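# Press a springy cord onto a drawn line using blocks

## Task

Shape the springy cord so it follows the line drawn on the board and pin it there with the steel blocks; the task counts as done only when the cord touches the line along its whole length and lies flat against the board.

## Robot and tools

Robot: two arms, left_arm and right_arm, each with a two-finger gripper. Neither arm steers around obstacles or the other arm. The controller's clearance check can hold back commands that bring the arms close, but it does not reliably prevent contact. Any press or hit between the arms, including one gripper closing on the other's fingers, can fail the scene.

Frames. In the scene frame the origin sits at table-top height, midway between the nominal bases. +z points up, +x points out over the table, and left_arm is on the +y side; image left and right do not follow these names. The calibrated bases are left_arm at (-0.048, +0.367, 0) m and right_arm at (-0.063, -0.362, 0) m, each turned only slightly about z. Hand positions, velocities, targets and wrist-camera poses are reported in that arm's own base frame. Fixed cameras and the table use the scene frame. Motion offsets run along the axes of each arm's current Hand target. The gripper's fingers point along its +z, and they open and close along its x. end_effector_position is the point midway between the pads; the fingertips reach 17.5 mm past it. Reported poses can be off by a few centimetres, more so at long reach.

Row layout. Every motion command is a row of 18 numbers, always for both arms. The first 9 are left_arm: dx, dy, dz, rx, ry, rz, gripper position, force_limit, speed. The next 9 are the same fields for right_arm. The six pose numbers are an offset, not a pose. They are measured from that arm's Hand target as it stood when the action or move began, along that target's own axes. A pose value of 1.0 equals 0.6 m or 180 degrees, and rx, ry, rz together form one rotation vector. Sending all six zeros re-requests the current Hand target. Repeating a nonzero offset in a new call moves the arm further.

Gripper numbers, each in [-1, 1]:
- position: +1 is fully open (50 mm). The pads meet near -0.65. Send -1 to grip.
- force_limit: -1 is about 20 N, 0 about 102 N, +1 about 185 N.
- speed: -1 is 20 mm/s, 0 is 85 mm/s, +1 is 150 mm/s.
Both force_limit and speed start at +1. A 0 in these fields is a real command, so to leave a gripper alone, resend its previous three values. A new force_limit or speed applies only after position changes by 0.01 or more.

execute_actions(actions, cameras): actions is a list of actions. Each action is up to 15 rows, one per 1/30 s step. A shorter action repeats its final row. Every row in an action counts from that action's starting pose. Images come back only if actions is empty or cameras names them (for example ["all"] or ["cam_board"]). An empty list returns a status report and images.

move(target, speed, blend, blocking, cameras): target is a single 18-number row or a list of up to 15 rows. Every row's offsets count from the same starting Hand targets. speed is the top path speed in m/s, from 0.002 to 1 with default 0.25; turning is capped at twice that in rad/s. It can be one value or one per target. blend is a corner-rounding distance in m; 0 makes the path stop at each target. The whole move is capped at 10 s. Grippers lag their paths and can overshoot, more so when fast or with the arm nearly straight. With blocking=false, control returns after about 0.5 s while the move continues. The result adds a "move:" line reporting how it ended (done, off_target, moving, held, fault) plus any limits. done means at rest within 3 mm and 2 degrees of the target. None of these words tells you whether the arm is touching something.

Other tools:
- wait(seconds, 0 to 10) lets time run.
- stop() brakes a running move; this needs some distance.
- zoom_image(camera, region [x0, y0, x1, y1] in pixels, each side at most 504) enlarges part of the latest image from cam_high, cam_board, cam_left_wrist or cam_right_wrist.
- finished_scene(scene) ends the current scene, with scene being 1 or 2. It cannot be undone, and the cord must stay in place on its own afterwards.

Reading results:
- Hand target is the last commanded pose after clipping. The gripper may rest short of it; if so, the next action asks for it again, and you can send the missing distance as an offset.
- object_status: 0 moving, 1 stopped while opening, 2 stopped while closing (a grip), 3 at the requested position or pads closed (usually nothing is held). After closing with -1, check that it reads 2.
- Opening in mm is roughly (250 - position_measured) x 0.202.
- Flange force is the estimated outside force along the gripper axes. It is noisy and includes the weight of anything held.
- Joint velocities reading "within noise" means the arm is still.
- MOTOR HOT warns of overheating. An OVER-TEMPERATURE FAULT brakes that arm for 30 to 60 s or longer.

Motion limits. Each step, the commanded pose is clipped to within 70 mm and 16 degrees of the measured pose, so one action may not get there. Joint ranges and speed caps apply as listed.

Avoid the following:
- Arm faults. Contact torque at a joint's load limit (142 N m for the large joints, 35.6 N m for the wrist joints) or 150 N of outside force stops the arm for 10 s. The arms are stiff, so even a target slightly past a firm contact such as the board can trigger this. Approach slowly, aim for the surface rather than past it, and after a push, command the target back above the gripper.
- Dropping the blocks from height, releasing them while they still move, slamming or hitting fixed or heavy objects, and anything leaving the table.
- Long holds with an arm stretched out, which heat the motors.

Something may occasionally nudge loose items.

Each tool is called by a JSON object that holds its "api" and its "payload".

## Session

{"api": "execute_actions", "payload": {"actions": []}}

Scene clock: 0.00 s.
left_arm: end_effector_position=(+0.3001, -0.0582, +0.1938) position_measured=3 object_status=3 end_effector_quat_wxyz=(+0.056, +0.359, +0.922, -0.134) | right_arm: end_effector_position=(+0.4279, +0.3034, +0.2868) position_measured=3 object_status=3 end_effector_quat_wxyz=(-0.226, +0.336, +0.843, +0.353)
Joint positions: left_arm=[0.541 -0.384 -0.623 0.253 -1.482 0.247] | right_arm=[0.321 0.101 0.093 -0.862 -1.466 0.543]
Joint velocities: within noise
Flange force (N): no reading
Hand target: left_arm +0.3001, -0.0582, +0.1938; +0.056, +0.359, +0.922, -0.134 | right_arm +0.4279, +0.3034, +0.2868; -0.226, +0.336, +0.843, +0.353
Tool commands: left_gripper/position=+1.0 left_gripper/force_limit=+1.0 left_gripper/speed=+1.0 right_gripper/position=+1.0 right_gripper/force_limit=+1.0 right_gripper/speed=+1.0
camera_calibration:
cam_left_wrist: T_world_to_cam=[[-0.732355, 0.649031, -0.205951, 0.308733], [0.632371, 0.760443, 0.14776, -0.161151], [0.252514, -0.0220246, -0.967342, 0.242445], [0, 0, 0, 1]] pos_world=[0.266789, -0.072491, 0.321923]
cam_right_wrist: T_world_to_cam=[[-0.674824, 0.413498, 0.611254, -0.00636198], [0.729945, 0.252113, 0.635311, -0.555651], [0.108595, 0.874905, -0.471962, -0.0469411], [0, 0, 0, 1]] pos_world=[0.406399, 0.183786, 0.334745]

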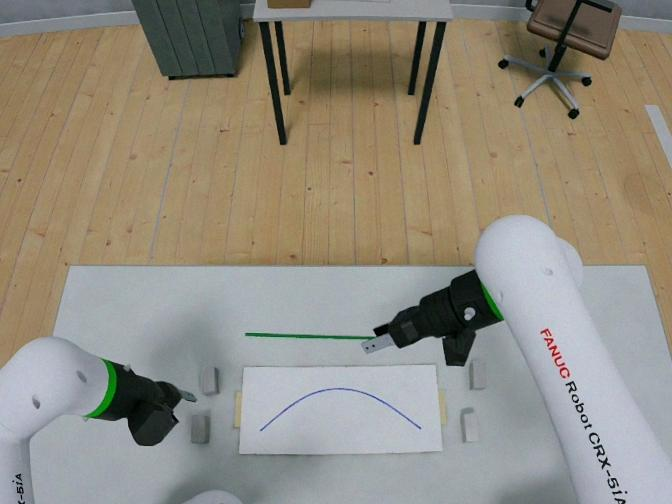

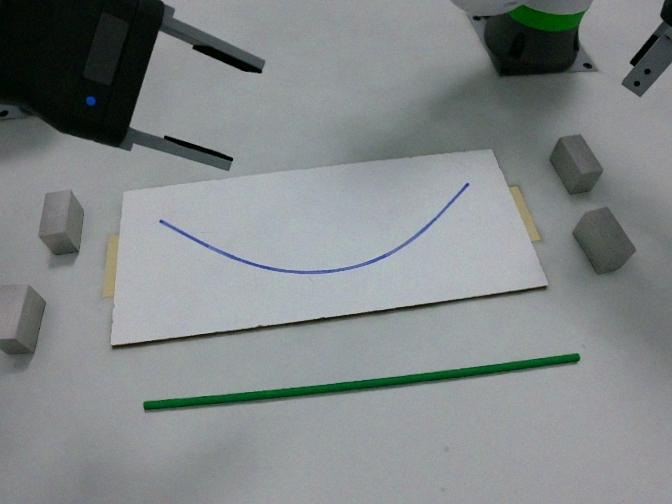

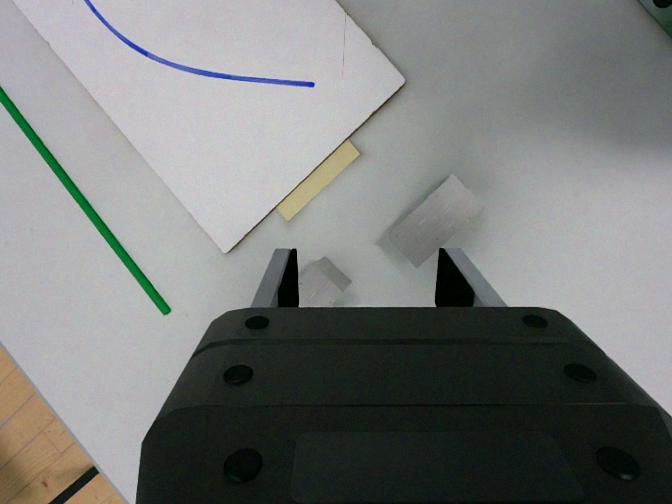

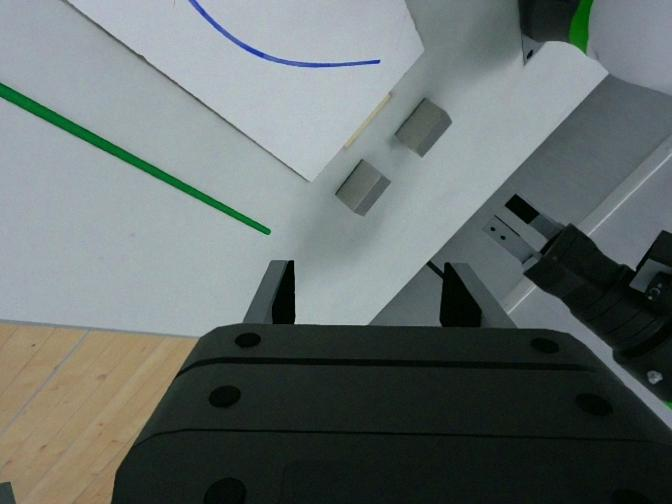

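{"api": "move", "payload": {"target": [0.139,0.2845,-0.275,-0.0876,0.0366,-0.2347,1,1,1,0.3856,0.0843,-0.106,0.2373,-0.152,-0.226,1,1,1], "cameras": ["cam_right_wrist"]}}

{"api": "zoom_image", "payload": {"camera": "cam_right_wrist", "region": [170, 0, 530, 270]}}

{"api": "move", "payload": {"target": [0,0,0,0,0,0,1,1,1,0,-0.35,0,0,0,0,1,1,1], "cameras": ["all"]}}

{"api": "zoom_image", "payload": {"camera": "cam_right_wrist", "region": [200, 0, 500, 270]}}

{"api": "zoom_image", "payload": {"camera": "cam_board", "region": [100, 140, 560, 360]}}

Scene clock: 10.83 s.
left_arm: end_effector_position=(+0.3529, +0.1637, +0.3000) position_measured=3 object_status=3 end_effector_quat_wxyz=(+0.000, +0.000, +1.000, +0.000) | right_arm: end_effector_position=(+0.3185, +0.3766, +0.4937) position_measured=3 object_status=3 end_effector_quat_wxyz=(+0.000, +0.000, +1.000, +0.000)
Joint positions: left_arm=[0.775 -0.153 -0.097 0 -1.627 0.797] | right_arm=[1.135 0.276 0.837 0 -2.132 0.436]
Flange force (N): left_arm=[3.5 -0.2 6.6] | right_arm=[-0.4 -1.2 4.5]
Hand target: left_arm +0.3530, +0.1637, +0.3000; +0.000, +0.000, +1.000, +0.000 | right_arm +0.3185, +0.3766, +0.4937; +0.000, +0.000, +1.000, +0.000
Off the commanded pose: left_arm 0.000 m, 0 deg | right_arm 0.000 m, 0 deg.
move: done
camera_calibration:
cam_right_wrist: T_world_to_cam=[[-0.999947, -0.00291357, -0.00992343, 0.330112], [-0.00601657, 0.944306, 0.329014, -0.500804], [0.00841215, 0.329056, -0.944273, 0.469189], [0, 0, 0, 1]] pos_world=[0.323134, 0.319484, 0.61109]
Images, in order (width x height): cam_right_wrist 672x504.

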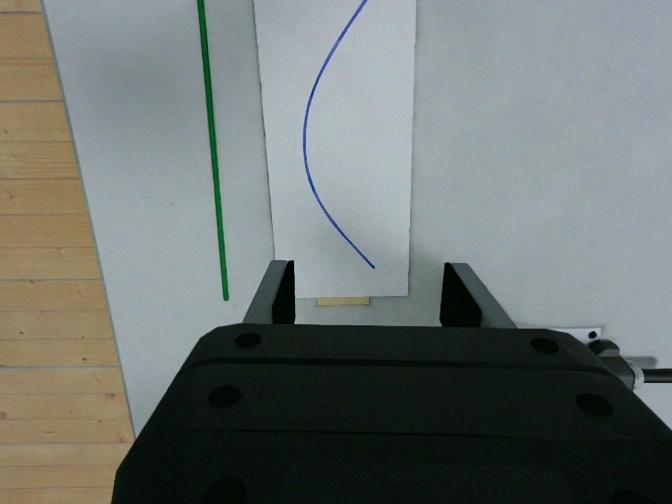

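Scaled by 1.400.

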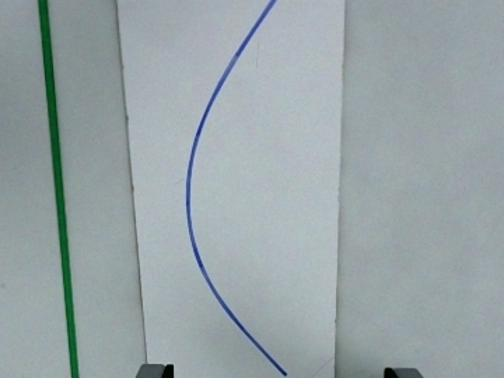

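Scene clock: 12.10 s.
left_arm: end_effector_position=(+0.3530, +0.1637, +0.3000) position_measured=3 object_status=3 end_effector_quat_wxyz=(+0.000, +0.000, +1.000, +0.000) | right_arm: end_effector_position=(+0.3185, +0.1666, +0.4937) position_measured=3 object_status=3 end_effector_quat_wxyz=(+0.000, +0.000, +1.000, +0.000)
Joint positions: left_arm=[0.775 -0.153 -0.097 0 -1.627 0.797] | right_arm=[0.852 -0.091 0.432 0 -2.094 0.719]
Flange force (N): left_arm=[2.9 0.2 6.1] | right_arm=[-1.4 0.9 2.2]
Hand target: left_arm +0.3530, +0.1637, +0.3000; +0.000, +0.000, +1.000, +0.000 | right_arm +0.3185, +0.1666, +0.4937; +0.000, +0.000, +1.000, +0.000
Off the commanded pose: left_arm 0.000 m, 0 deg | right_arm 0.000 m, 0 deg.
move: done
camera_calibration:
cam_left_wrist: T_world_to_cam=[[-0.999969, 0.00516787, -0.00586512, 0.365163], [0.00274407, 0.934613, 0.355656, -0.247629], [0.0073196, 0.355629, -0.934599, 0.351626], [0, 0, 0, 1]] pos_world=[0.363258, 0.104501, 0.418841]
cam_right_wrist: T_world_to_cam=[[-0.999947, -0.00304228, -0.00986037, 0.329475], [-0.0061163, 0.944347, 0.328893, -0.302398], [0.00831103, 0.328936, -0.944316, 0.538363], [0, 0, 0, 1]] pos_world=[0.323134, 0.109484, 0.61109]

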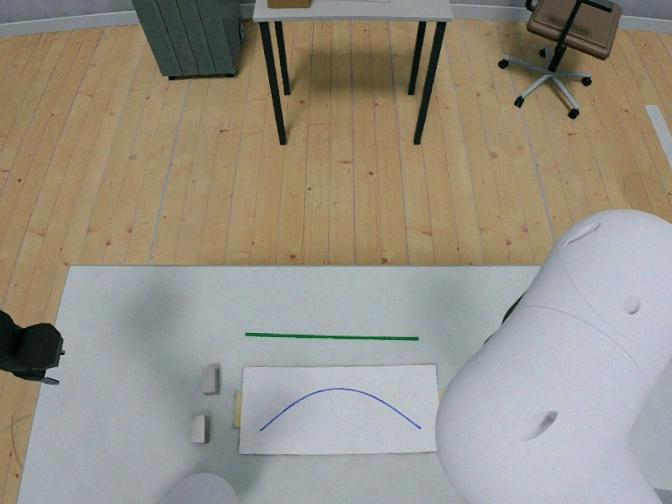

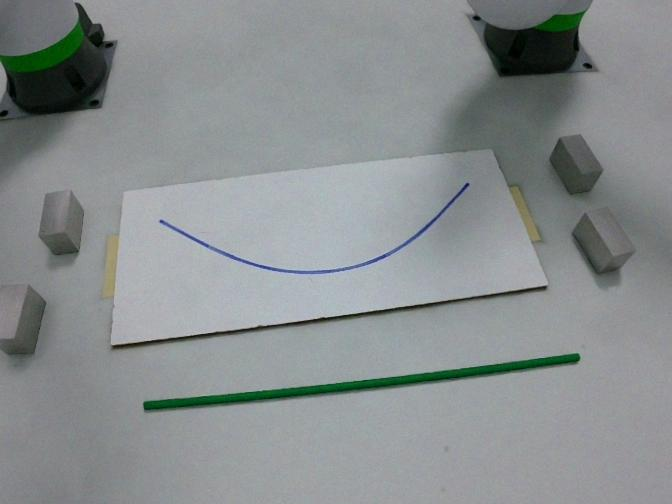

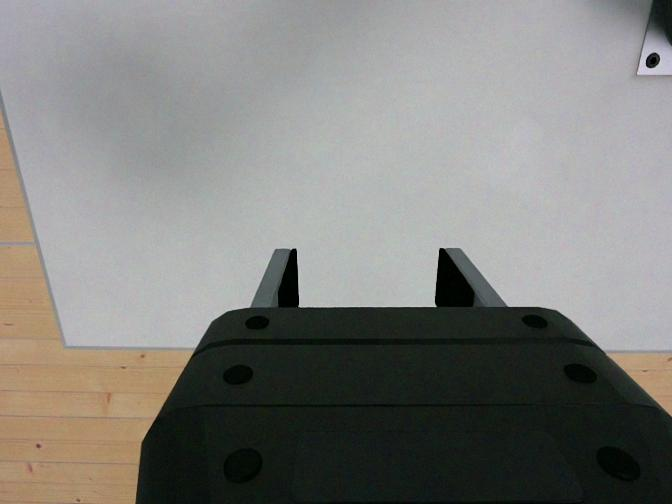

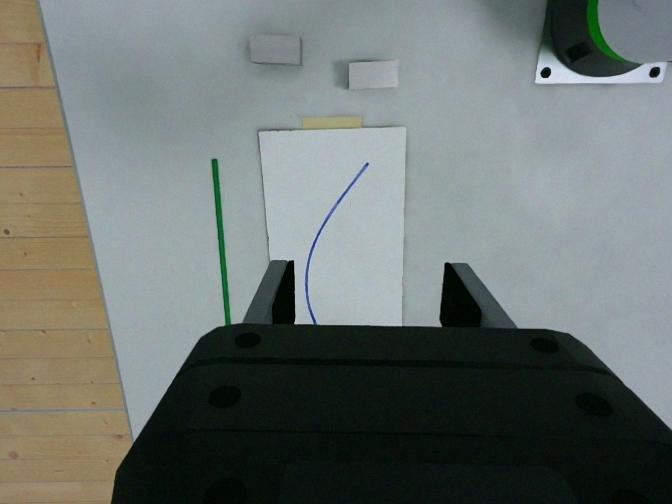

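Scaled by 1.680.

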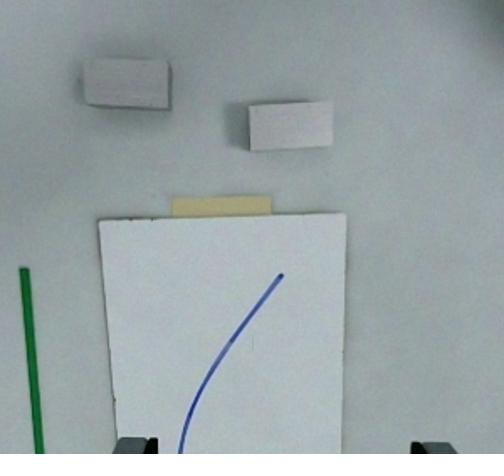

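Scaled by 1.096.

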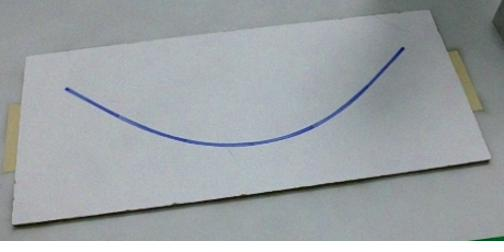

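{"api": "move", "payload": {"target": [[0,0,0,0,0,0,1,1,1,-0.3135,0.3823,0.72,0,0,0,1,1,1],[0,0,0,0,0,0,1,1,1,-0.3135,0.3823,0.7892,0,0,0,1,1,1],[0,0,0,0,0,0,1,1,1,-0.3135,0.3823,0.7892,0,0,0,-1,-1,-0.5],[0,0,0,0,0,0,1,1,1,-0.3135,0.3823,0.6895,0,0,0,-1,-1,-0.5]], "speed": [0.3,0.04,0.05,0.1], "cameras": ["cam_right_wrist","cam_board"]}}

Scene clock: 47.43 s.
left_arm: end_effector_position=(+0.3530, +0.1637, +0.3000) position_measured=3 object_status=3 end_effector_quat_wxyz=(+0.000, +0.000, +1.000, +0.000) | right_arm: end_effector_position=(+0.5064, +0.3961, +0.0800) position_measured=213 object_status=2 end_effector_quat_wxyz=(+0.000, +0.000, +1.000, +0.000)
Joint positions: left_arm=[0.775 -0.153 -0.097 0 -1.627 0.797] | right_arm=[0.867 0.571 0.25 0 -1.25 0.704]
Flange force (N): left_arm=[2.5 0.3 6.2] | right_arm=[-0.7 -0.2 3.1]
Hand target: left_arm +0.3530, +0.1637, +0.3000; +0.000, +0.000, +1.000, +0.000 | right_arm +0.5064, +0.3961, +0.0799; +0.000, +0.000, +1.000, +0.000
Off the commanded pose: left_arm 0.000 m, 0 deg | right_arm 0.000 m, 0 deg.
move: done
camera_calibration:
cam_right_wrist: T_world_to_cam=[[-0.999944, -0.00303721, -0.0101777, 0.514044], [-0.00621698, 0.944306, 0.32901, -0.381903], [0.00861163, 0.329055, -0.944272, 0.0705382], [0, 0, 0, 1]] pos_world=[0.511034, 0.338984, 0.197489]
Images, in order (width x height): cam_board 672x504, cam_right_wrist 672x504.

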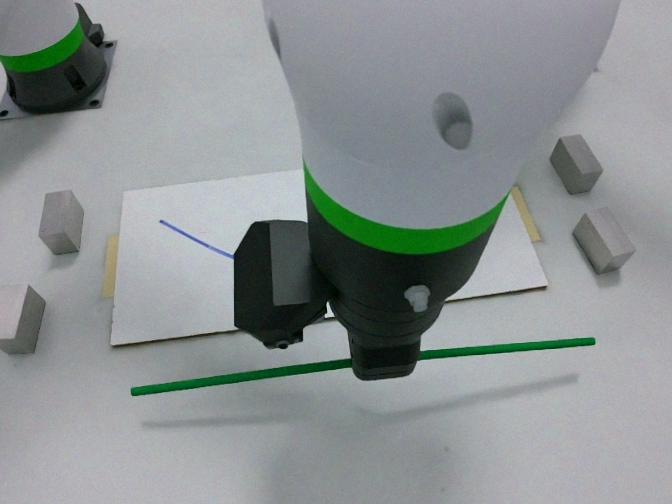

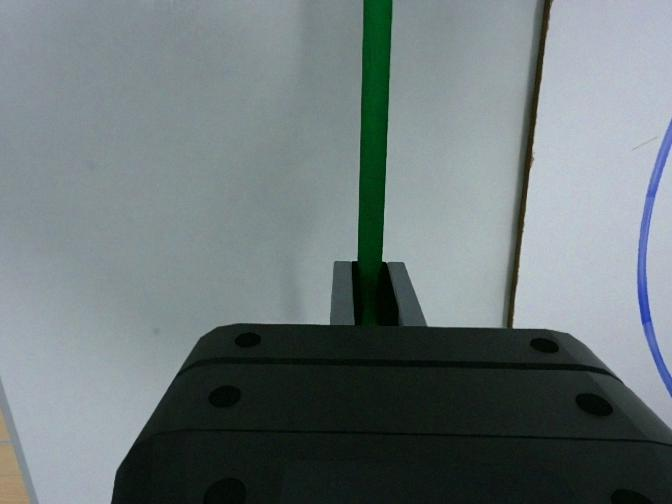

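{"api": "move", "payload": {"target": [[0,0,0,0,0,0,1,1,1,0.358,-0.032,0,0,0,-0.013,-1,-1,-0.5],[0,0,0,0,0,0,1,1,1,0.358,-0.032,0.0875,0,0,-0.013,-1,-1,-0.5]], "speed": [0.25,0.05], "blend": [0.01,0], "cameras": ["cam_right_wrist","cam_board"]}}

{"api": "zoom_image", "payload": {"camera": "cam_board", "region": [90, 140, 550, 360]}}

Scene clock: 58.03 s.
left_arm: end_effector_position=(+0.3530, +0.1637, +0.3000) position_measured=3 object_status=3 end_effector_quat_wxyz=(+0.000, +0.000, +1.000, +0.000) | right_arm: end_effector_position=(+0.2916, +0.3768, +0.0275) position_measured=213 object_status=2 end_effector_quat_wxyz=(+0.000, -0.021, +1.000, +0.000)
Joint positions: left_arm=[0.775 -0.153 -0.097 0 -1.627 0.797] | right_arm=[1.188 0.251 -0.342 0 -0.978 0.424]
Flange force (N): left_arm=[2.3 0.3 5.9] | right_arm=[-1.2 0.9 3.2]
Hand target: left_arm +0.3530, +0.1637, +0.3000; +0.000, +0.000, +1.000, +0.000 | right_arm +0.2916, +0.3768, +0.0275; +0.000, -0.021, +1.000, +0.000
Off the commanded pose: left_arm 0.000 m, 0 deg | right_arm 0.000 m, 0 deg.
move: done
camera_calibration:
cam_right_wrist: T_world_to_cam=[[-0.998988, -0.0438399, -0.0100118, 0.313777], [-0.044692, 0.943273, 0.328996, -0.336112], [-0.00497934, 0.329111, -0.944278, 0.0331139], [0, 0, 0, 1]] pos_world=[0.298603, 0.319903, 0.14499]
Images, in order (width x height): cam_board 672x504, cam_right_wrist 672x504.

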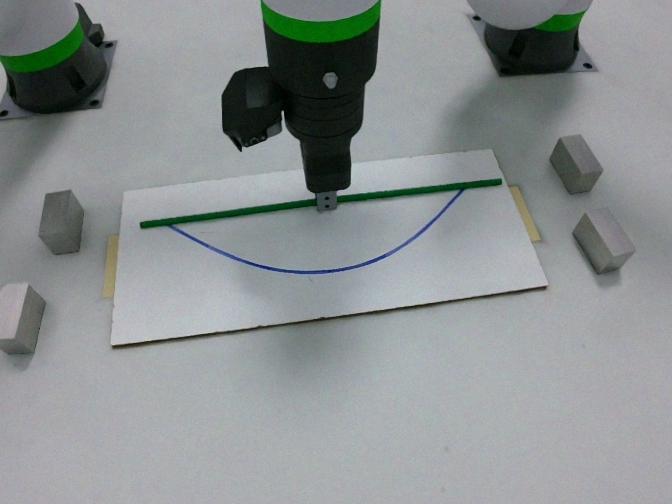

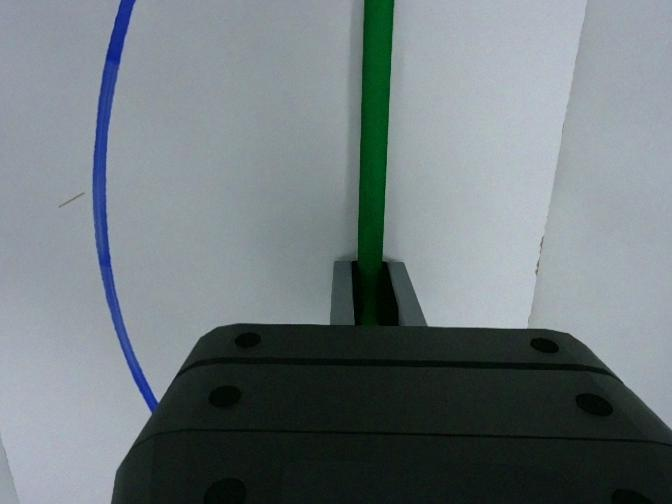

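Scaled by 1.096.

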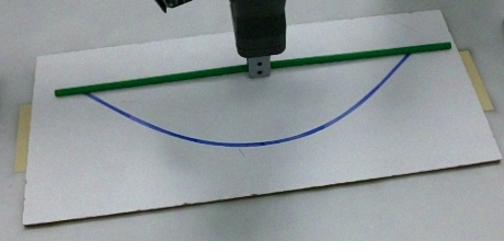

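{"api": "move", "payload": {"target": [[0,0,0,0,0,0,1,1,1,0,-0.015,0,0,0,0,-1,-1,-0.5],[0,0,0,0,0,0,1,1,1,0,-0.015,0.001,0,0,0,1,-1,-0.5],[0,0,0,0,0,0,1,1,1,0,-0.015,-0.154,0,0,0,1,-1,-0.5],[0.13,-0.3695,0.25,0,0,-0.5,1,1,1,0.0183,-0.5035,-0.154,0,0,-0.509,1,-1,-0.5]], "speed": [0.03,0.02,0.12,0.4], "blend": [0,0,0.03,0], "cameras": ["cam_left_wrist","cam_right_wrist","cam_board"]}}

Scene clock: 81.90 s.
left_arm: end_effector_position=(+0.2751, -0.0580, +0.1499) position_measured=3 object_status=3 end_effector_quat_wxyz=(+0.000, +0.707, -0.707, +0.000) | right_arm: end_effector_position=(+0.2931, +0.0745, +0.1199) position_measured=3 object_status=3 end_effector_quat_wxyz=(+0.000, +0.731, -0.682, +0.000)
Joint positions: left_arm=[0.272 -0.428 -0.648 -0.001 -1.352 2.87] | right_arm=[0.693 -0.333 -0.66 0 -1.244 2.518]
Flange force (N): left_arm=[-1.8 0.9 6.4] | right_arm=[1.0 -2.4 3.2]
Hand target: left_arm +0.2751, -0.0580, +0.1499; +0.000, +0.707, -0.707, +0.000 | right_arm +0.2931, +0.0745, +0.1199; +0.000, +0.731, -0.682, +0.000
Off the commanded pose: left_arm 0.000 m, 0 deg | right_arm 0.000 m, 0 deg.
move: done
camera_calibration:
cam_left_wrist: T_world_to_cam=[[-0.00518784, -0.999965, -0.00649904, -0.0442617], [-0.934772, 0.00254082, 0.35524, 0.217052], [-0.355211, 0.00791805, -0.934752, 0.370295], [0, 0, 0, 1]] pos_world=[0.334198, -0.0477437, 0.268741]
cam_right_wrist: T_world_to_cam=[[0.0720507, -0.997346, -0.0105006, 0.0600835], [-0.941529, -0.071485, 0.329261, 0.257176], [-0.329138, -0.0138369, -0.94418, 0.340333], [0, 0, 0, 1]] pos_world=[0.349826, 0.0830173, 0.237288]
Images, in order (width x height): cam_board 672x504, cam_left_wrist 672x504, cam_right_wrist 672x504.

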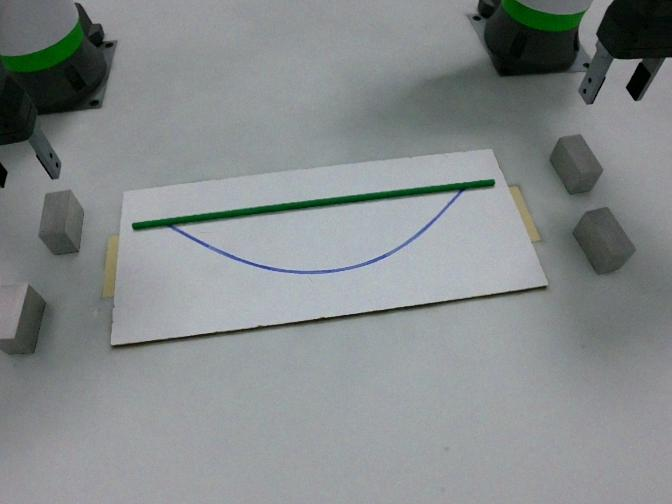

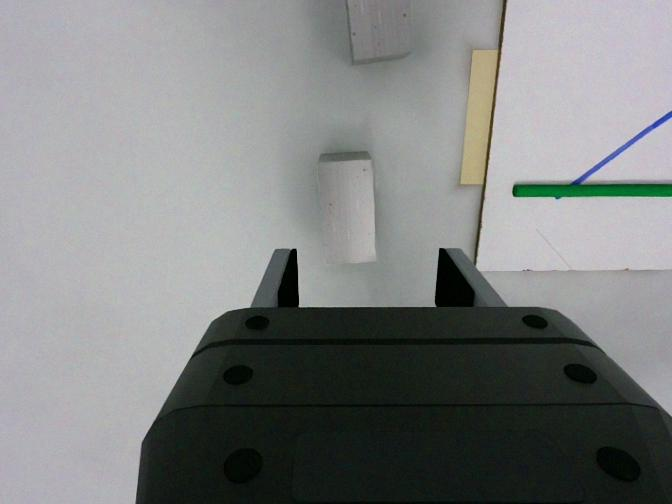

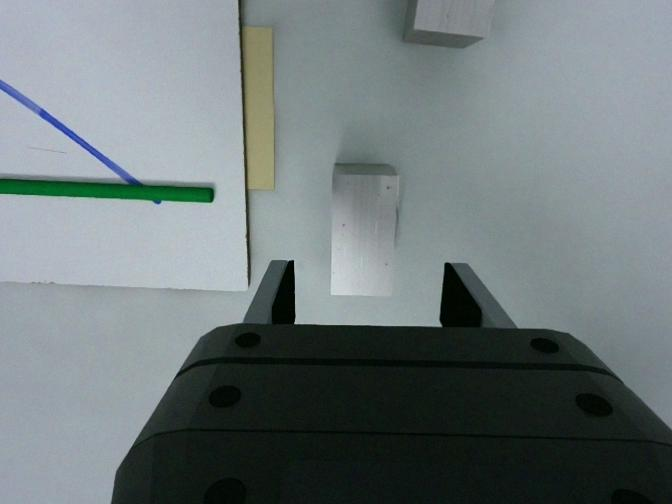

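{"api": "move", "payload": {"target": [[-0.0078,-0.005,0.12,0,0,-0.019,1,-0.7,-1,0,0,0.1,0,0,0,1,-0.7,-1],[-0.0078,-0.005,0.1957,0,0,-0.019,1,-0.7,-1,0,0,0.1467,0,0,0,1,-0.7,-1],[-0.0078,-0.005,0.1957,0,0,-0.019,-1,-0.7,-1,0,0,0.1467,0,0,0,-1,-0.7,-1],[-0.0078,-0.005,0.075,0,0,-0.019,-1,-0.7,-1,0,0,0.02,0,0,0,-1,-0.7,-1],[0.2385,-0.0927,0.075,0,0,-0.0017,-1,-0.7,-1,-0.1874,-0.0983,0.075,0,0,0.0094,-1,-0.7,-1]], "speed": [0.15,0.08,0.08,0.12,0.2], "blend": [0.01,0,0,0.015,0], "cameras": ["cam_left_wrist","cam_right_wrist","cam_board"]}}

Scene clock: 100.97 s.
left_arm: end_effector_position=(+0.3308, -0.2010, +0.1048) position_measured=103 object_status=2 end_effector_quat_wxyz=(+0.000, +0.709, -0.705, +0.000) | right_arm: end_effector_position=(+0.3441, +0.1908, +0.0749) position_measured=103 object_status=2 end_effector_quat_wxyz=(+0.000, +0.721, -0.693, +0.000)
Joint positions: left_arm=[-0.204 -0.069 -0.487 -0.001 -1.153 3.352] | right_arm=[0.843 -0.015 -0.514 0 -1.073 2.339]
Flange force (N): left_arm=[-2.6 1.3 11.3] | right_arm=[0.2 -1.5 8.2]
Hand target: left_arm +0.3308, -0.2010, +0.1048; +0.000, +0.709, -0.705, +0.000 | right_arm +0.3441, +0.1908, +0.0749; +0.000, +0.721, -0.693, +0.000
Off the commanded pose: left_arm 0.000 m, 0 deg | right_arm 0.000 m, 0 deg.
move: done
camera_calibration:
cam_left_wrist: T_world_to_cam=[[0.000126145, -0.999978, -0.00656554, -0.189023], [-0.934821, -0.00244947, 0.35511, 0.284599], [-0.355118, 0.00609281, -0.934801, 0.348679], [0, 0, 0, 1]] pos_world=[0.389896, -0.190446, 0.223641]
cam_right_wrist: T_world_to_cam=[[0.0425333, -0.999041, -0.01042, 0.182362], [-0.943226, -0.0435915, 0.329279, 0.323617], [-0.329417, -0.00417687, -0.944175, 0.314506], [0, 0, 0, 1]] pos_world=[0.401091, 0.197607, 0.192289]
Images, in order (width x height): cam_board 672x504, cam_left_wrist 672x504, cam_right_wrist 672x504.

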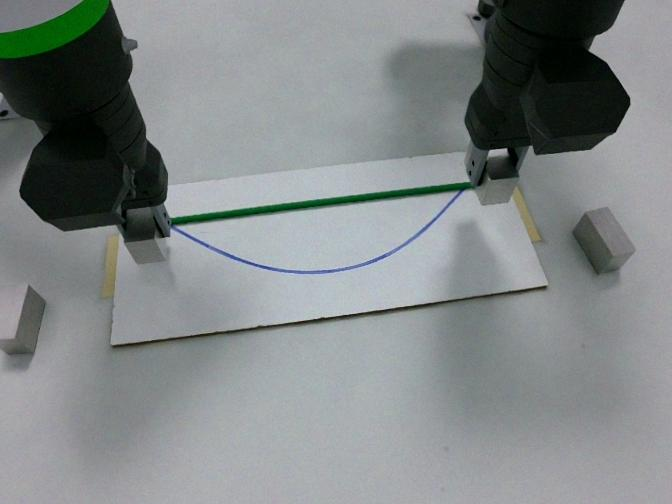

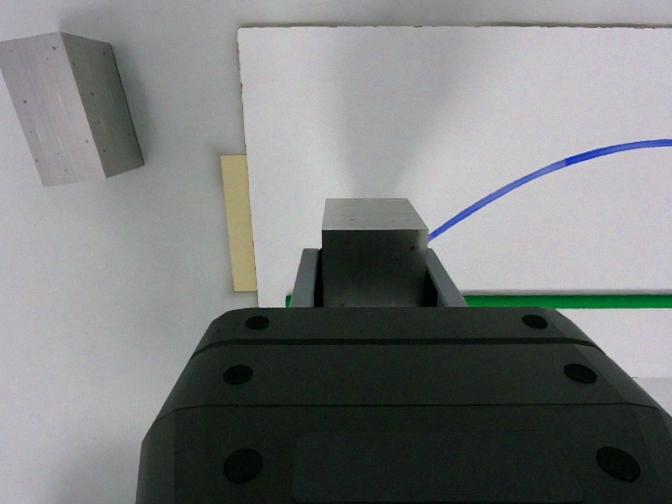

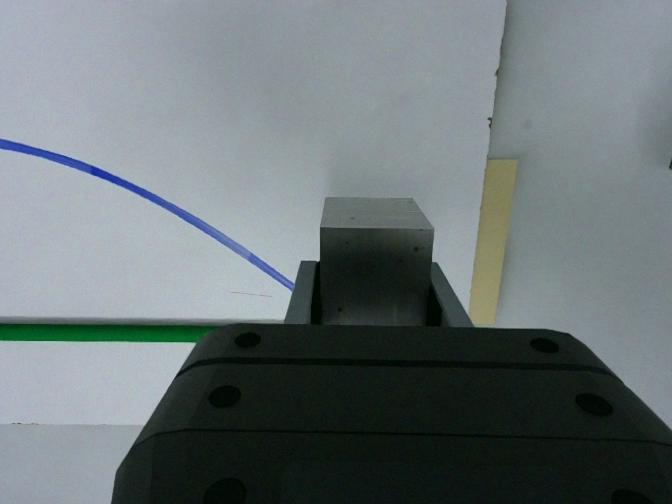

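{"api": "move", "payload": {"target": [[0,0,0.1088,0,0,0,-1,-0.7,-1,0,-0.0017,0.0598,0,0,0,-1,-0.7,-1],[0,0,0.1088,0,0,0,1,-0.7,-1,0,-0.0017,0.0598,0,0,0,1,-0.7,-1],[0,0,-0.042,0,0,0,1,-0.7,-1,0,-0.0017,-0.092,0,0,0,1,-0.7,-1],[-0.2178,-0.0948,-0.042,0,0,-0.043,1,-0.7,-1,0.245,-0.1009,-0.092,0,0,0.018,1,-0.7,-1]], "speed": [0.03,0.05,0.15,0.25], "blend": [0,0,0.02,0], "cameras": ["all"]}}

{"api": "zoom_image", "payload": {"camera": "cam_high", "region": [235, 350, 340, 460]}}

{"api": "zoom_image", "payload": {"camera": "cam_high", "region": [340, 350, 445, 460]}}

{"api": "zoom_image", "payload": {"camera": "cam_board", "region": [100, 140, 560, 350]}}

Scene clock: 121.33 s.
left_arm: end_effector_position=(+0.3869, -0.0700, +0.1301) position_measured=3 object_status=3 end_effector_quat_wxyz=(+0.000, +0.755, -0.655, +0.000) | right_arm: end_effector_position=(+0.4105, +0.0463, +0.1300) position_measured=3 object_status=3 end_effector_quat_wxyz=(+0.000, +0.701, -0.713, +0.000)
Joint positions: left_arm=[0.157 -0.079 -0.433 -0.001 -1.217 3.125] | right_arm=[0.432 -0.026 -0.383 0 -1.214 2.693]
Flange force (N): left_arm=[-2.3 2.7 5.5] | right_arm=[1.5 -2.4 3.4]
Hand target: left_arm +0.3869, -0.0700, +0.1301; +0.000, +0.755, -0.655, +0.000 | right_arm +0.4105, +0.0463, +0.1300; +0.000, +0.701, -0.713, +0.000
Off the commanded pose: left_arm 0.000 m, 0 deg | right_arm 0.000 m, 0 deg.
move: done
camera_calibration:
cam_left_wrist: T_world_to_cam=[[0.134794, -0.990852, -0.00652524, -0.109363], [-0.925947, -0.128303, 0.355191, 0.316032], [-0.352779, -0.0418356, -0.934771, 0.387161], [0, 0, 0, 1]] pos_world=[0.443953, -0.0516175, 0.248941]
cam_right_wrist: T_world_to_cam=[[-0.0139817, -0.999848, -0.0104303, 0.0591037], [-0.944173, 0.00976784, 0.329306, 0.359642], [-0.329154, 0.0144522, -0.944166, 0.386907], [0, 0, 0, 1]] pos_world=[0.467743, 0.0499901, 0.247489]

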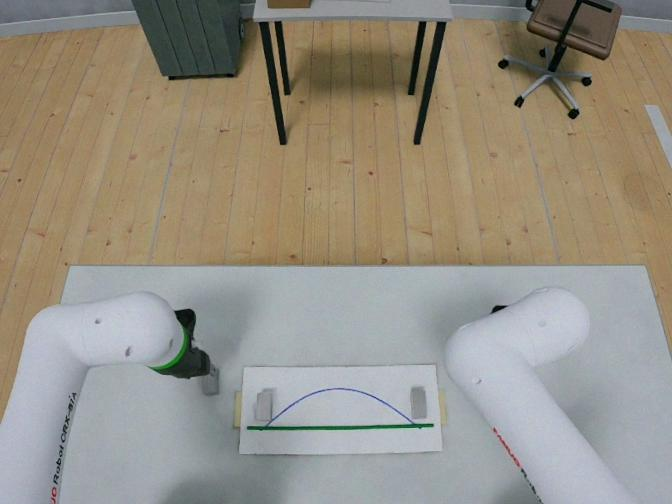

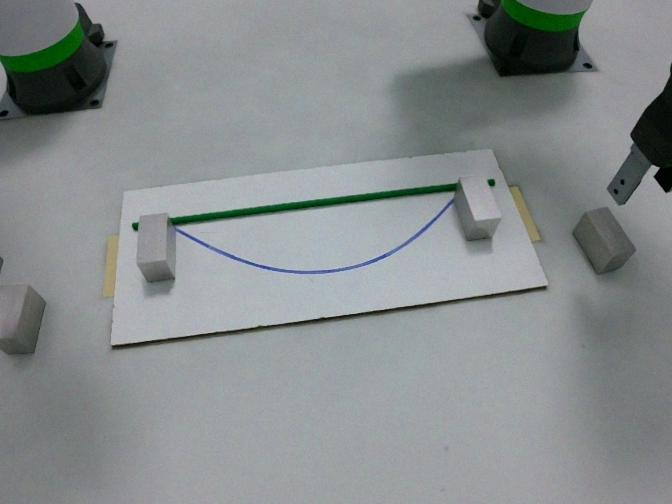

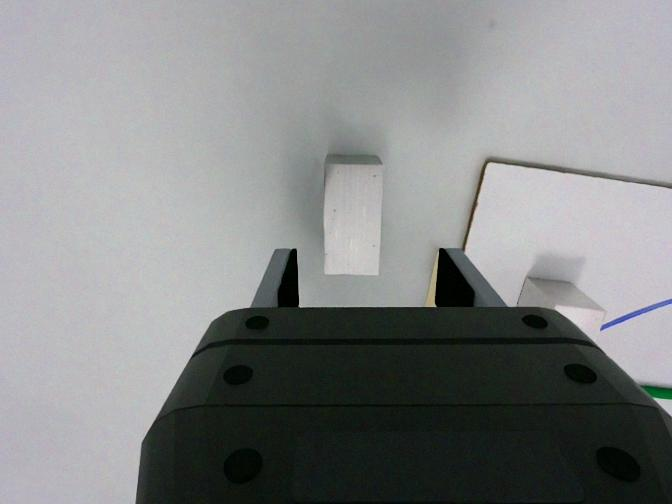

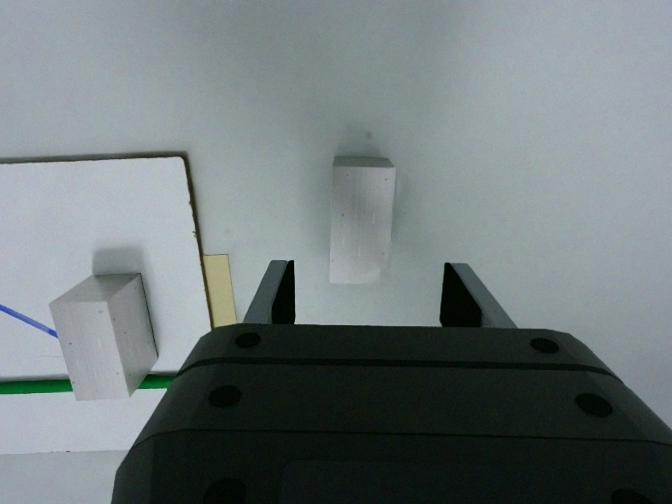

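Scaled by 4.582.

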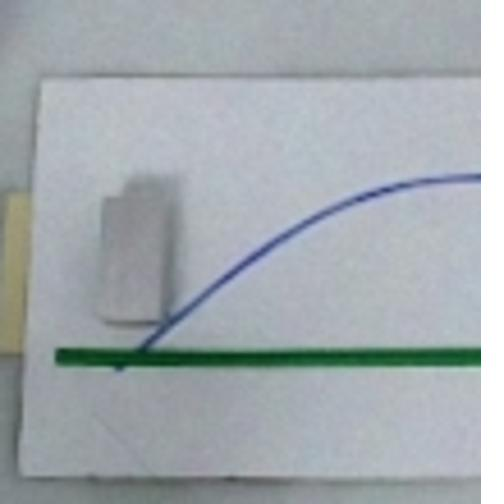

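Scaled by 4.582.

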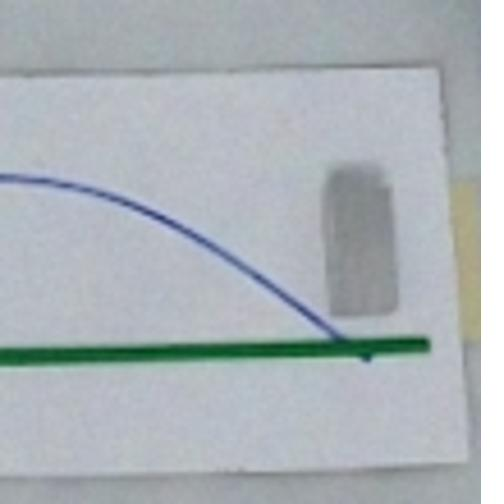

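Scaled by 1.096.

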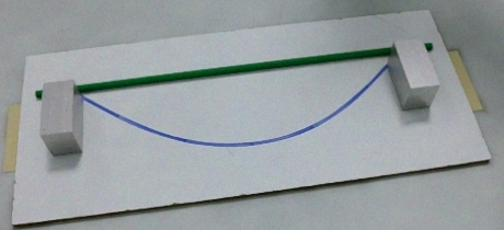

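{"api": "move", "payload": {"target": [[0.2032,0.1229,0,0,0,0.043,1,-0.7,-1,0,0,0.1,0,0,0,1,-0.7,-1],[0.2032,0.1229,0.1505,0,0,0.043,1,-0.7,-1,0,0,0.1635,0,0,0,1,-0.7,-1],[0.2032,0.1229,0.1505,0,0,0.043,-1,-0.7,-1,0,0,0.1635,0,0,0,-1,-0.7,-1]], "speed": [0.25,0.1,0.08], "blend": [0.01,0,0]}}

{"api": "move", "payload": {"target": [[0,0,-0.005,0,0,0,-1,-0.7,-1,0,0,-0.05,0,0,0,-1,-0.7,-1],[0,-0.005,-0.005,0,0,0,-1,-0.7,-1,0,0,-0.1635,0,0,0,-1,-0.7,-1],[0,-0.005,0,0,0,0,-1,-0.7,-1,0,0,-0.1635,0,0,0,-1,-0.7,-1],[0,-0.005,0,0,0,0,1,-0.7,-1,0,0,-0.1635,0,0,0,-1,-0.7,-1],[0,-0.005,-0.15,0,0,0,1,-0.7,-1,0,0,-0.1635,0,0,0,-1,-0.7,-1]], "speed": [0.05,0.08,0.02,0.08,0.15], "cameras": ["cam_board","cam_right_wrist"]}}

Scene clock: 134.47 s.
left_arm: end_effector_position=(+0.3310, -0.2010, +0.0397) position_measured=103 object_status=2 end_effector_quat_wxyz=(+0.000, +0.709, -0.705, +0.000) | right_arm: end_effector_position=(+0.4105, +0.0463, +0.0319) position_measured=103 object_status=2 end_effector_quat_wxyz=(+0.000, +0.701, -0.713, +0.000)
Joint positions: left_arm=[-0.204 0.021 -0.573 -0.001 -0.977 3.352] | right_arm=[0.432 0.098 -0.513 0 -0.96 2.693]
Flange force (N): left_arm=[-2.8 1.3 7.1] | right_arm=[1.1 -1.4 4.2]
Hand target: left_arm +0.3310, -0.2010, +0.0397; +0.000, +0.709, -0.705, +0.000 | right_arm +0.4105, +0.0463, +0.0319; +0.000, +0.701, -0.713, +0.000
Off the commanded pose: left_arm 0.000 m, 0 deg | right_arm 0.000 m, 0 deg.
move: done

Scene clock: 138.77 s.
left_arm: end_effector_position=(+0.3340, -0.2011, +0.1297) position_measured=3 object_status=3 end_effector_quat_wxyz=(+0.000, +0.709, -0.705, +0.000) | right_arm: end_effector_position=(+0.4105, +0.0463, +0.1300) position_measured=103 object_status=2 end_effector_quat_wxyz=(+0.000, +0.701, -0.713, +0.000)
Joint positions: left_arm=[-0.202 -0.087 -0.441 0 -1.217 3.35] | right_arm=[0.432 -0.026 -0.383 0 -1.214 2.693]
Flange force (N): left_arm=[-2.2 2.0 4.8] | right_arm=[0.7 -1.5 8.6]
Hand target: left_arm +0.3341, -0.2011, +0.1297; +0.000, +0.709, -0.705, +0.000 | right_arm +0.4105, +0.0463, +0.1300; +0.000, +0.701, -0.713, +0.000
Off the commanded pose: left_arm 0.000 m, 0 deg | right_arm 0.000 m, 0 deg.
move: done
camera_calibration:
cam_right_wrist: T_world_to_cam=[[-0.0139817, -0.999848, -0.0104303, 0.0591037], [-0.944173, 0.00976784, 0.329306, 0.359642], [-0.329154, 0.0144522, -0.944166, 0.386907], [0, 0, 0, 1]] pos_world=[0.467743, 0.0499901, 0.247489]
Images, in order (width x height): cam_board 672x504, cam_right_wrist 672x504.

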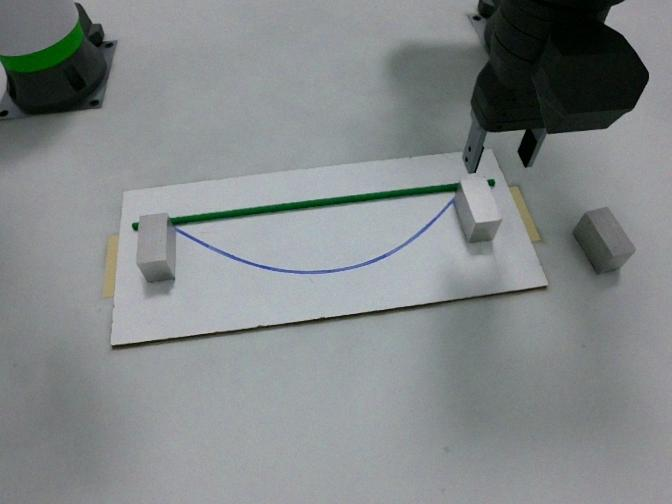

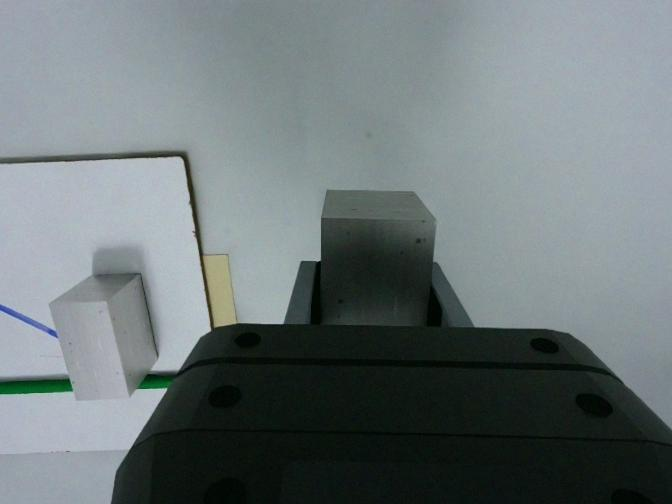

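{"api": "move", "payload": {"target": [[-0.218,-0.0893,0,0,0,-0.043,1,-0.7,-1,-0.4897,0.2667,0,0,0,-0.0183,-1,-0.7,-1],[-0.218,-0.0893,0.1,0,0,-0.043,1,-0.7,-1,-0.4897,0.2667,0.1,0,0,-0.0183,-1,-0.7,-1],[-0.218,-0.0893,0.162,0,0,-0.043,1,-0.7,-1,-0.4897,0.2667,0.1517,0,0,-0.0183,-1,-0.7,-1],[-0.218,-0.0893,0.162,0,0,-0.043,-1,-0.7,-1,-0.4897,0.2667,0.1517,0,0,-0.0183,0.54,-0.7,-1]], "speed": [0.25,0.12,0.04,0.05], "blend": [0.01,0.005,0,0]}}

{"api": "move", "payload": {"target": [[0,0,-0.162,0,0,0,-1,-0.7,-1,0,0,-0.1517,0,0,0,0.54,-0.7,-1],[0,0,-0.162,0,0,0,-1,-0.7,-1,0.5,0,-0.1517,0,0,0,0.54,-0.7,-1]], "speed": [0.12,0.3], "blend": [0.02,0], "cameras": ["cam_left_wrist","cam_board"]}}

Scene clock: 155.70 s.
left_arm: end_effector_position=(+0.3868, -0.0699, +0.0326) position_measured=103 object_status=2 end_effector_quat_wxyz=(+0.000, +0.755, -0.655, +0.000) | right_arm: end_effector_position=(+0.2553, +0.3428, +0.0391) position_measured=72 object_status=3 end_effector_quat_wxyz=(+0.000, +0.721, -0.692, +0.000)
Joint positions: left_arm=[0.158 0.047 -0.566 -0.001 -0.958 3.125] | right_arm=[1.239 0.121 -0.467 0 -0.983 1.944]
Flange force (N): left_arm=[-3.5 1.5 6.6] | right_arm=[-0.8 -1.4 3.3]
Hand target: left_arm +0.3868, -0.0699, +0.0326; +0.000, +0.755, -0.655, +0.000 | right_arm +0.2553, +0.3427, +0.0391; +0.000, +0.721, -0.692, +0.000
Off the commanded pose: left_arm 0.000 m, 0 deg | right_arm 0.000 m, 0 deg.
move: done

Scene clock: 158.00 s.
left_arm: end_effector_position=(+0.3868, -0.0699, +0.1298) position_measured=103 object_status=2 end_effector_quat_wxyz=(+0.000, +0.755, -0.655, +0.000) | right_arm: end_effector_position=(+0.2676, +0.0430, +0.1301) position_measured=72 object_status=3 end_effector_quat_wxyz=(+0.000, +0.721, -0.692, +0.000)
Joint positions: left_arm=[0.158 -0.078 -0.433 -0.001 -1.216 3.125] | right_arm=[0.659 -0.448 -0.707 0 -1.313 2.524]
Flange force (N): left_arm=[-1.5 2.0 10.6] | right_arm=[-1.0 -1.7 3.2]
Hand target: left_arm +0.3868, -0.0699, +0.1298; +0.000, +0.755, -0.655, +0.000 | right_arm +0.2677, +0.0430, +0.1301; +0.000, +0.721, -0.692, +0.000
Off the commanded pose: left_arm 0.000 m, 0 deg | right_arm 0.000 m, 0 deg.
move: done
camera_calibration:
cam_left_wrist: T_world_to_cam=[[0.134794, -0.990852, -0.00652524, -0.109365], [-0.925947, -0.128303, 0.355191, 0.316139], [-0.352779, -0.0418356, -0.934771, 0.38688], [0, 0, 0, 1]] pos_world=[0.443953, -0.0516175, 0.248641]
Images, in order (width x height): cam_board 672x504, cam_left_wrist 672x504.

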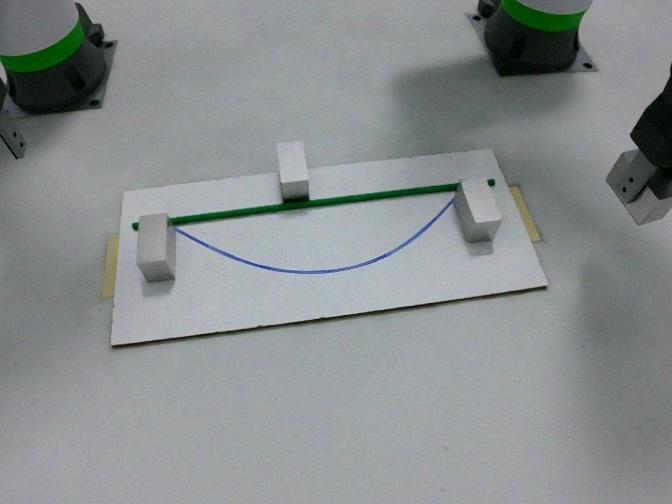

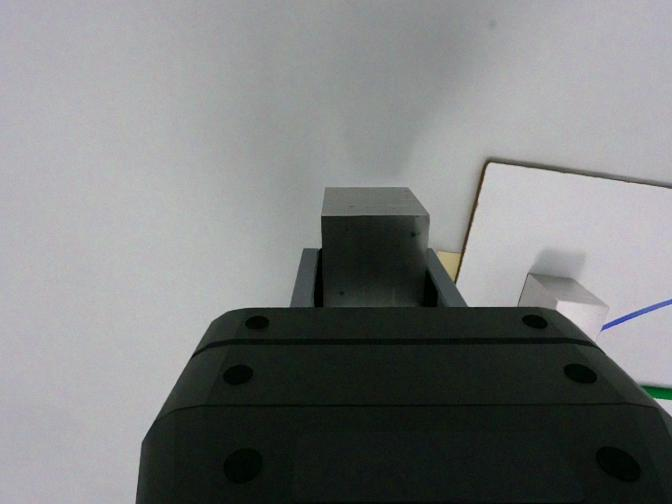

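{"api": "move", "payload": {"target": [[0.432,0.3035,0,0,0,0.043,-1,-0.7,-1,0,0,0,0,0,0,0.54,-0.7,-1],[0.432,0.3035,0.1,0,0,0.043,-1,-0.7,-1,0,0,0,0,0,0,0.54,-0.7,-1],[0.432,0.3035,0.1505,0,0,0.043,-1,-0.7,-1,0,0,0,0,0,0,0.54,-0.7,-1],[0.432,0.3035,0.1505,0,0,0.043,0.54,-0.7,-1,0,0,0,0,0,0,0.9,-0.7,-1],[0.432,0.3035,0,0,0,0.043,0.54,-0.7,-1,0,0,0,0,0,0,0.9,-0.7,-1]], "speed": [0.25,0.12,0.04,0.05,0.15], "blend": [0.01,0.005,0,0,0]}}

{"api": "move", "payload": {"target": [-0.5,0,0,0,0,0,0.54,-0.7,-1,0,0,0,0,0,0,0.9,-0.7,-1], "speed": 0.3}}

{"api": "move", "payload": {"target": [[0,0,0,0,0,0,0.54,-0.7,-1,-0.5433,0.1048,0,0,0,0,0.9,-0.7,-1],[0,0,0,0,0,0,0.54,-0.7,-1,-0.5433,0.1048,0.1508,0,0,0,0.9,-0.7,-1]], "speed": [0.25,0.12], "blend": [0.01,0], "cameras": ["cam_board","cam_right_wrist"]}}

Scene clock: 174.87 s.
left_arm: end_effector_position=(+0.2430, -0.3522, +0.1296) position_measured=72 object_status=3 end_effector_quat_wxyz=(+0.000, +0.709, -0.705, +0.000) | right_arm: end_effector_position=(+0.2677, +0.0430, +0.1301) position_measured=18 object_status=3 end_effector_quat_wxyz=(+0.000, +0.721, -0.692, +0.000)
Joint positions: left_arm=[-0.658 0.013 -0.346 0 -1.213 3.806] | right_arm=[0.659 -0.448 -0.707 0 -1.313 2.524]
Flange force (N): left_arm=[-2.3 0.1 4.9] | right_arm=[0.5 -3.6 3.4]
Hand target: left_arm +0.2430, -0.3522, +0.1296; +0.000, +0.709, -0.705, +0.000 | right_arm +0.2677, +0.0430, +0.1301; +0.000, +0.721, -0.692, +0.000
Off the commanded pose: left_arm 0.000 m, 0 deg | right_arm 0.000 m, 0 deg.
move: done

Scene clock: 176.50 s.
left_arm: end_effector_position=(+0.2412, -0.0522, +0.1298) position_measured=72 object_status=3 end_effector_quat_wxyz=(+0.000, +0.709, -0.705, +0.000) | right_arm: end_effector_position=(+0.2677, +0.0430, +0.1301) position_measured=18 object_status=3 end_effector_quat_wxyz=(+0.000, +0.721, -0.692, +0.000)
Joint positions: left_arm=[0.341 -0.538 -0.755 -0.001 -1.353 2.807] | right_arm=[0.659 -0.448 -0.707 0 -1.313 2.524]
Flange force (N): left_arm=[-1.8 1.2 6.3] | right_arm=[0.7 -3.2 3.4]
Hand target: left_arm +0.2412, -0.0522, +0.1298; +0.000, +0.709, -0.705, +0.000 | right_arm +0.2677, +0.0430, +0.1301; +0.000, +0.721, -0.692, +0.000
Off the commanded pose: left_arm 0.000 m, 0 deg | right_arm 0.000 m, 0 deg.
move: done

Scene clock: 178.97 s.
left_arm: end_effector_position=(+0.2412, -0.0522, +0.1298) position_measured=72 object_status=3 end_effector_quat_wxyz=(+0.000, +0.709, -0.705, +0.000) | right_arm: end_effector_position=(+0.1914, +0.3662, +0.0397) position_measured=18 object_status=3 end_effector_quat_wxyz=(+0.000, +0.721, -0.692, +0.000)
Joint positions: left_arm=[0.341 -0.538 -0.755 -0.001 -1.353 2.807] | right_arm=[1.409 0.085 -0.505 -0.001 -0.981 1.774]
Flange force (N): left_arm=[-2.2 1.3 6.5] | right_arm=[-1.0 -1.8 3.4]
Hand target: left_arm +0.2412, -0.0522, +0.1298; +0.000, +0.709, -0.705, +0.000 | right_arm +0.1914, +0.3661, +0.0396; +0.000, +0.721, -0.692, +0.000
Off the commanded pose: left_arm 0.000 m, 0 deg | right_arm 0.000 m, 0 deg.
move: done
camera_calibration:
cam_right_wrist: T_world_to_cam=[[0.0434492, -0.999, -0.0105301, 0.363593], [-0.943155, -0.044492, 0.329362, 0.199137], [-0.329501, -0.00437895, -0.944145, 0.231795], [0, 0, 0, 1]] pos_world=[0.248396, 0.373104, 0.157089]
Images, in order (width x height): cam_board 672x504, cam_right_wrist 672x504.

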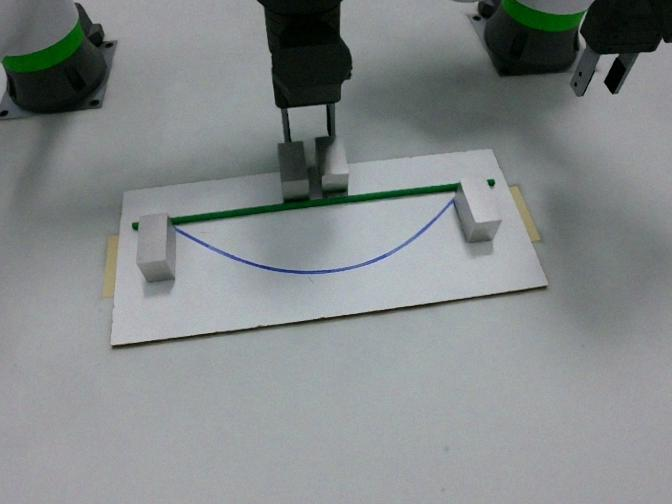

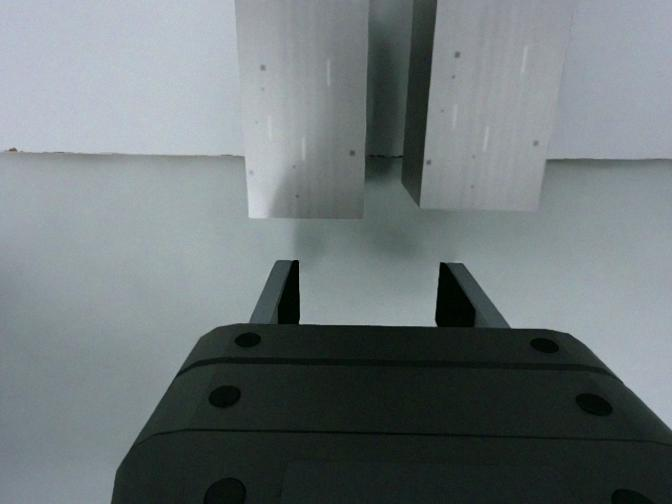

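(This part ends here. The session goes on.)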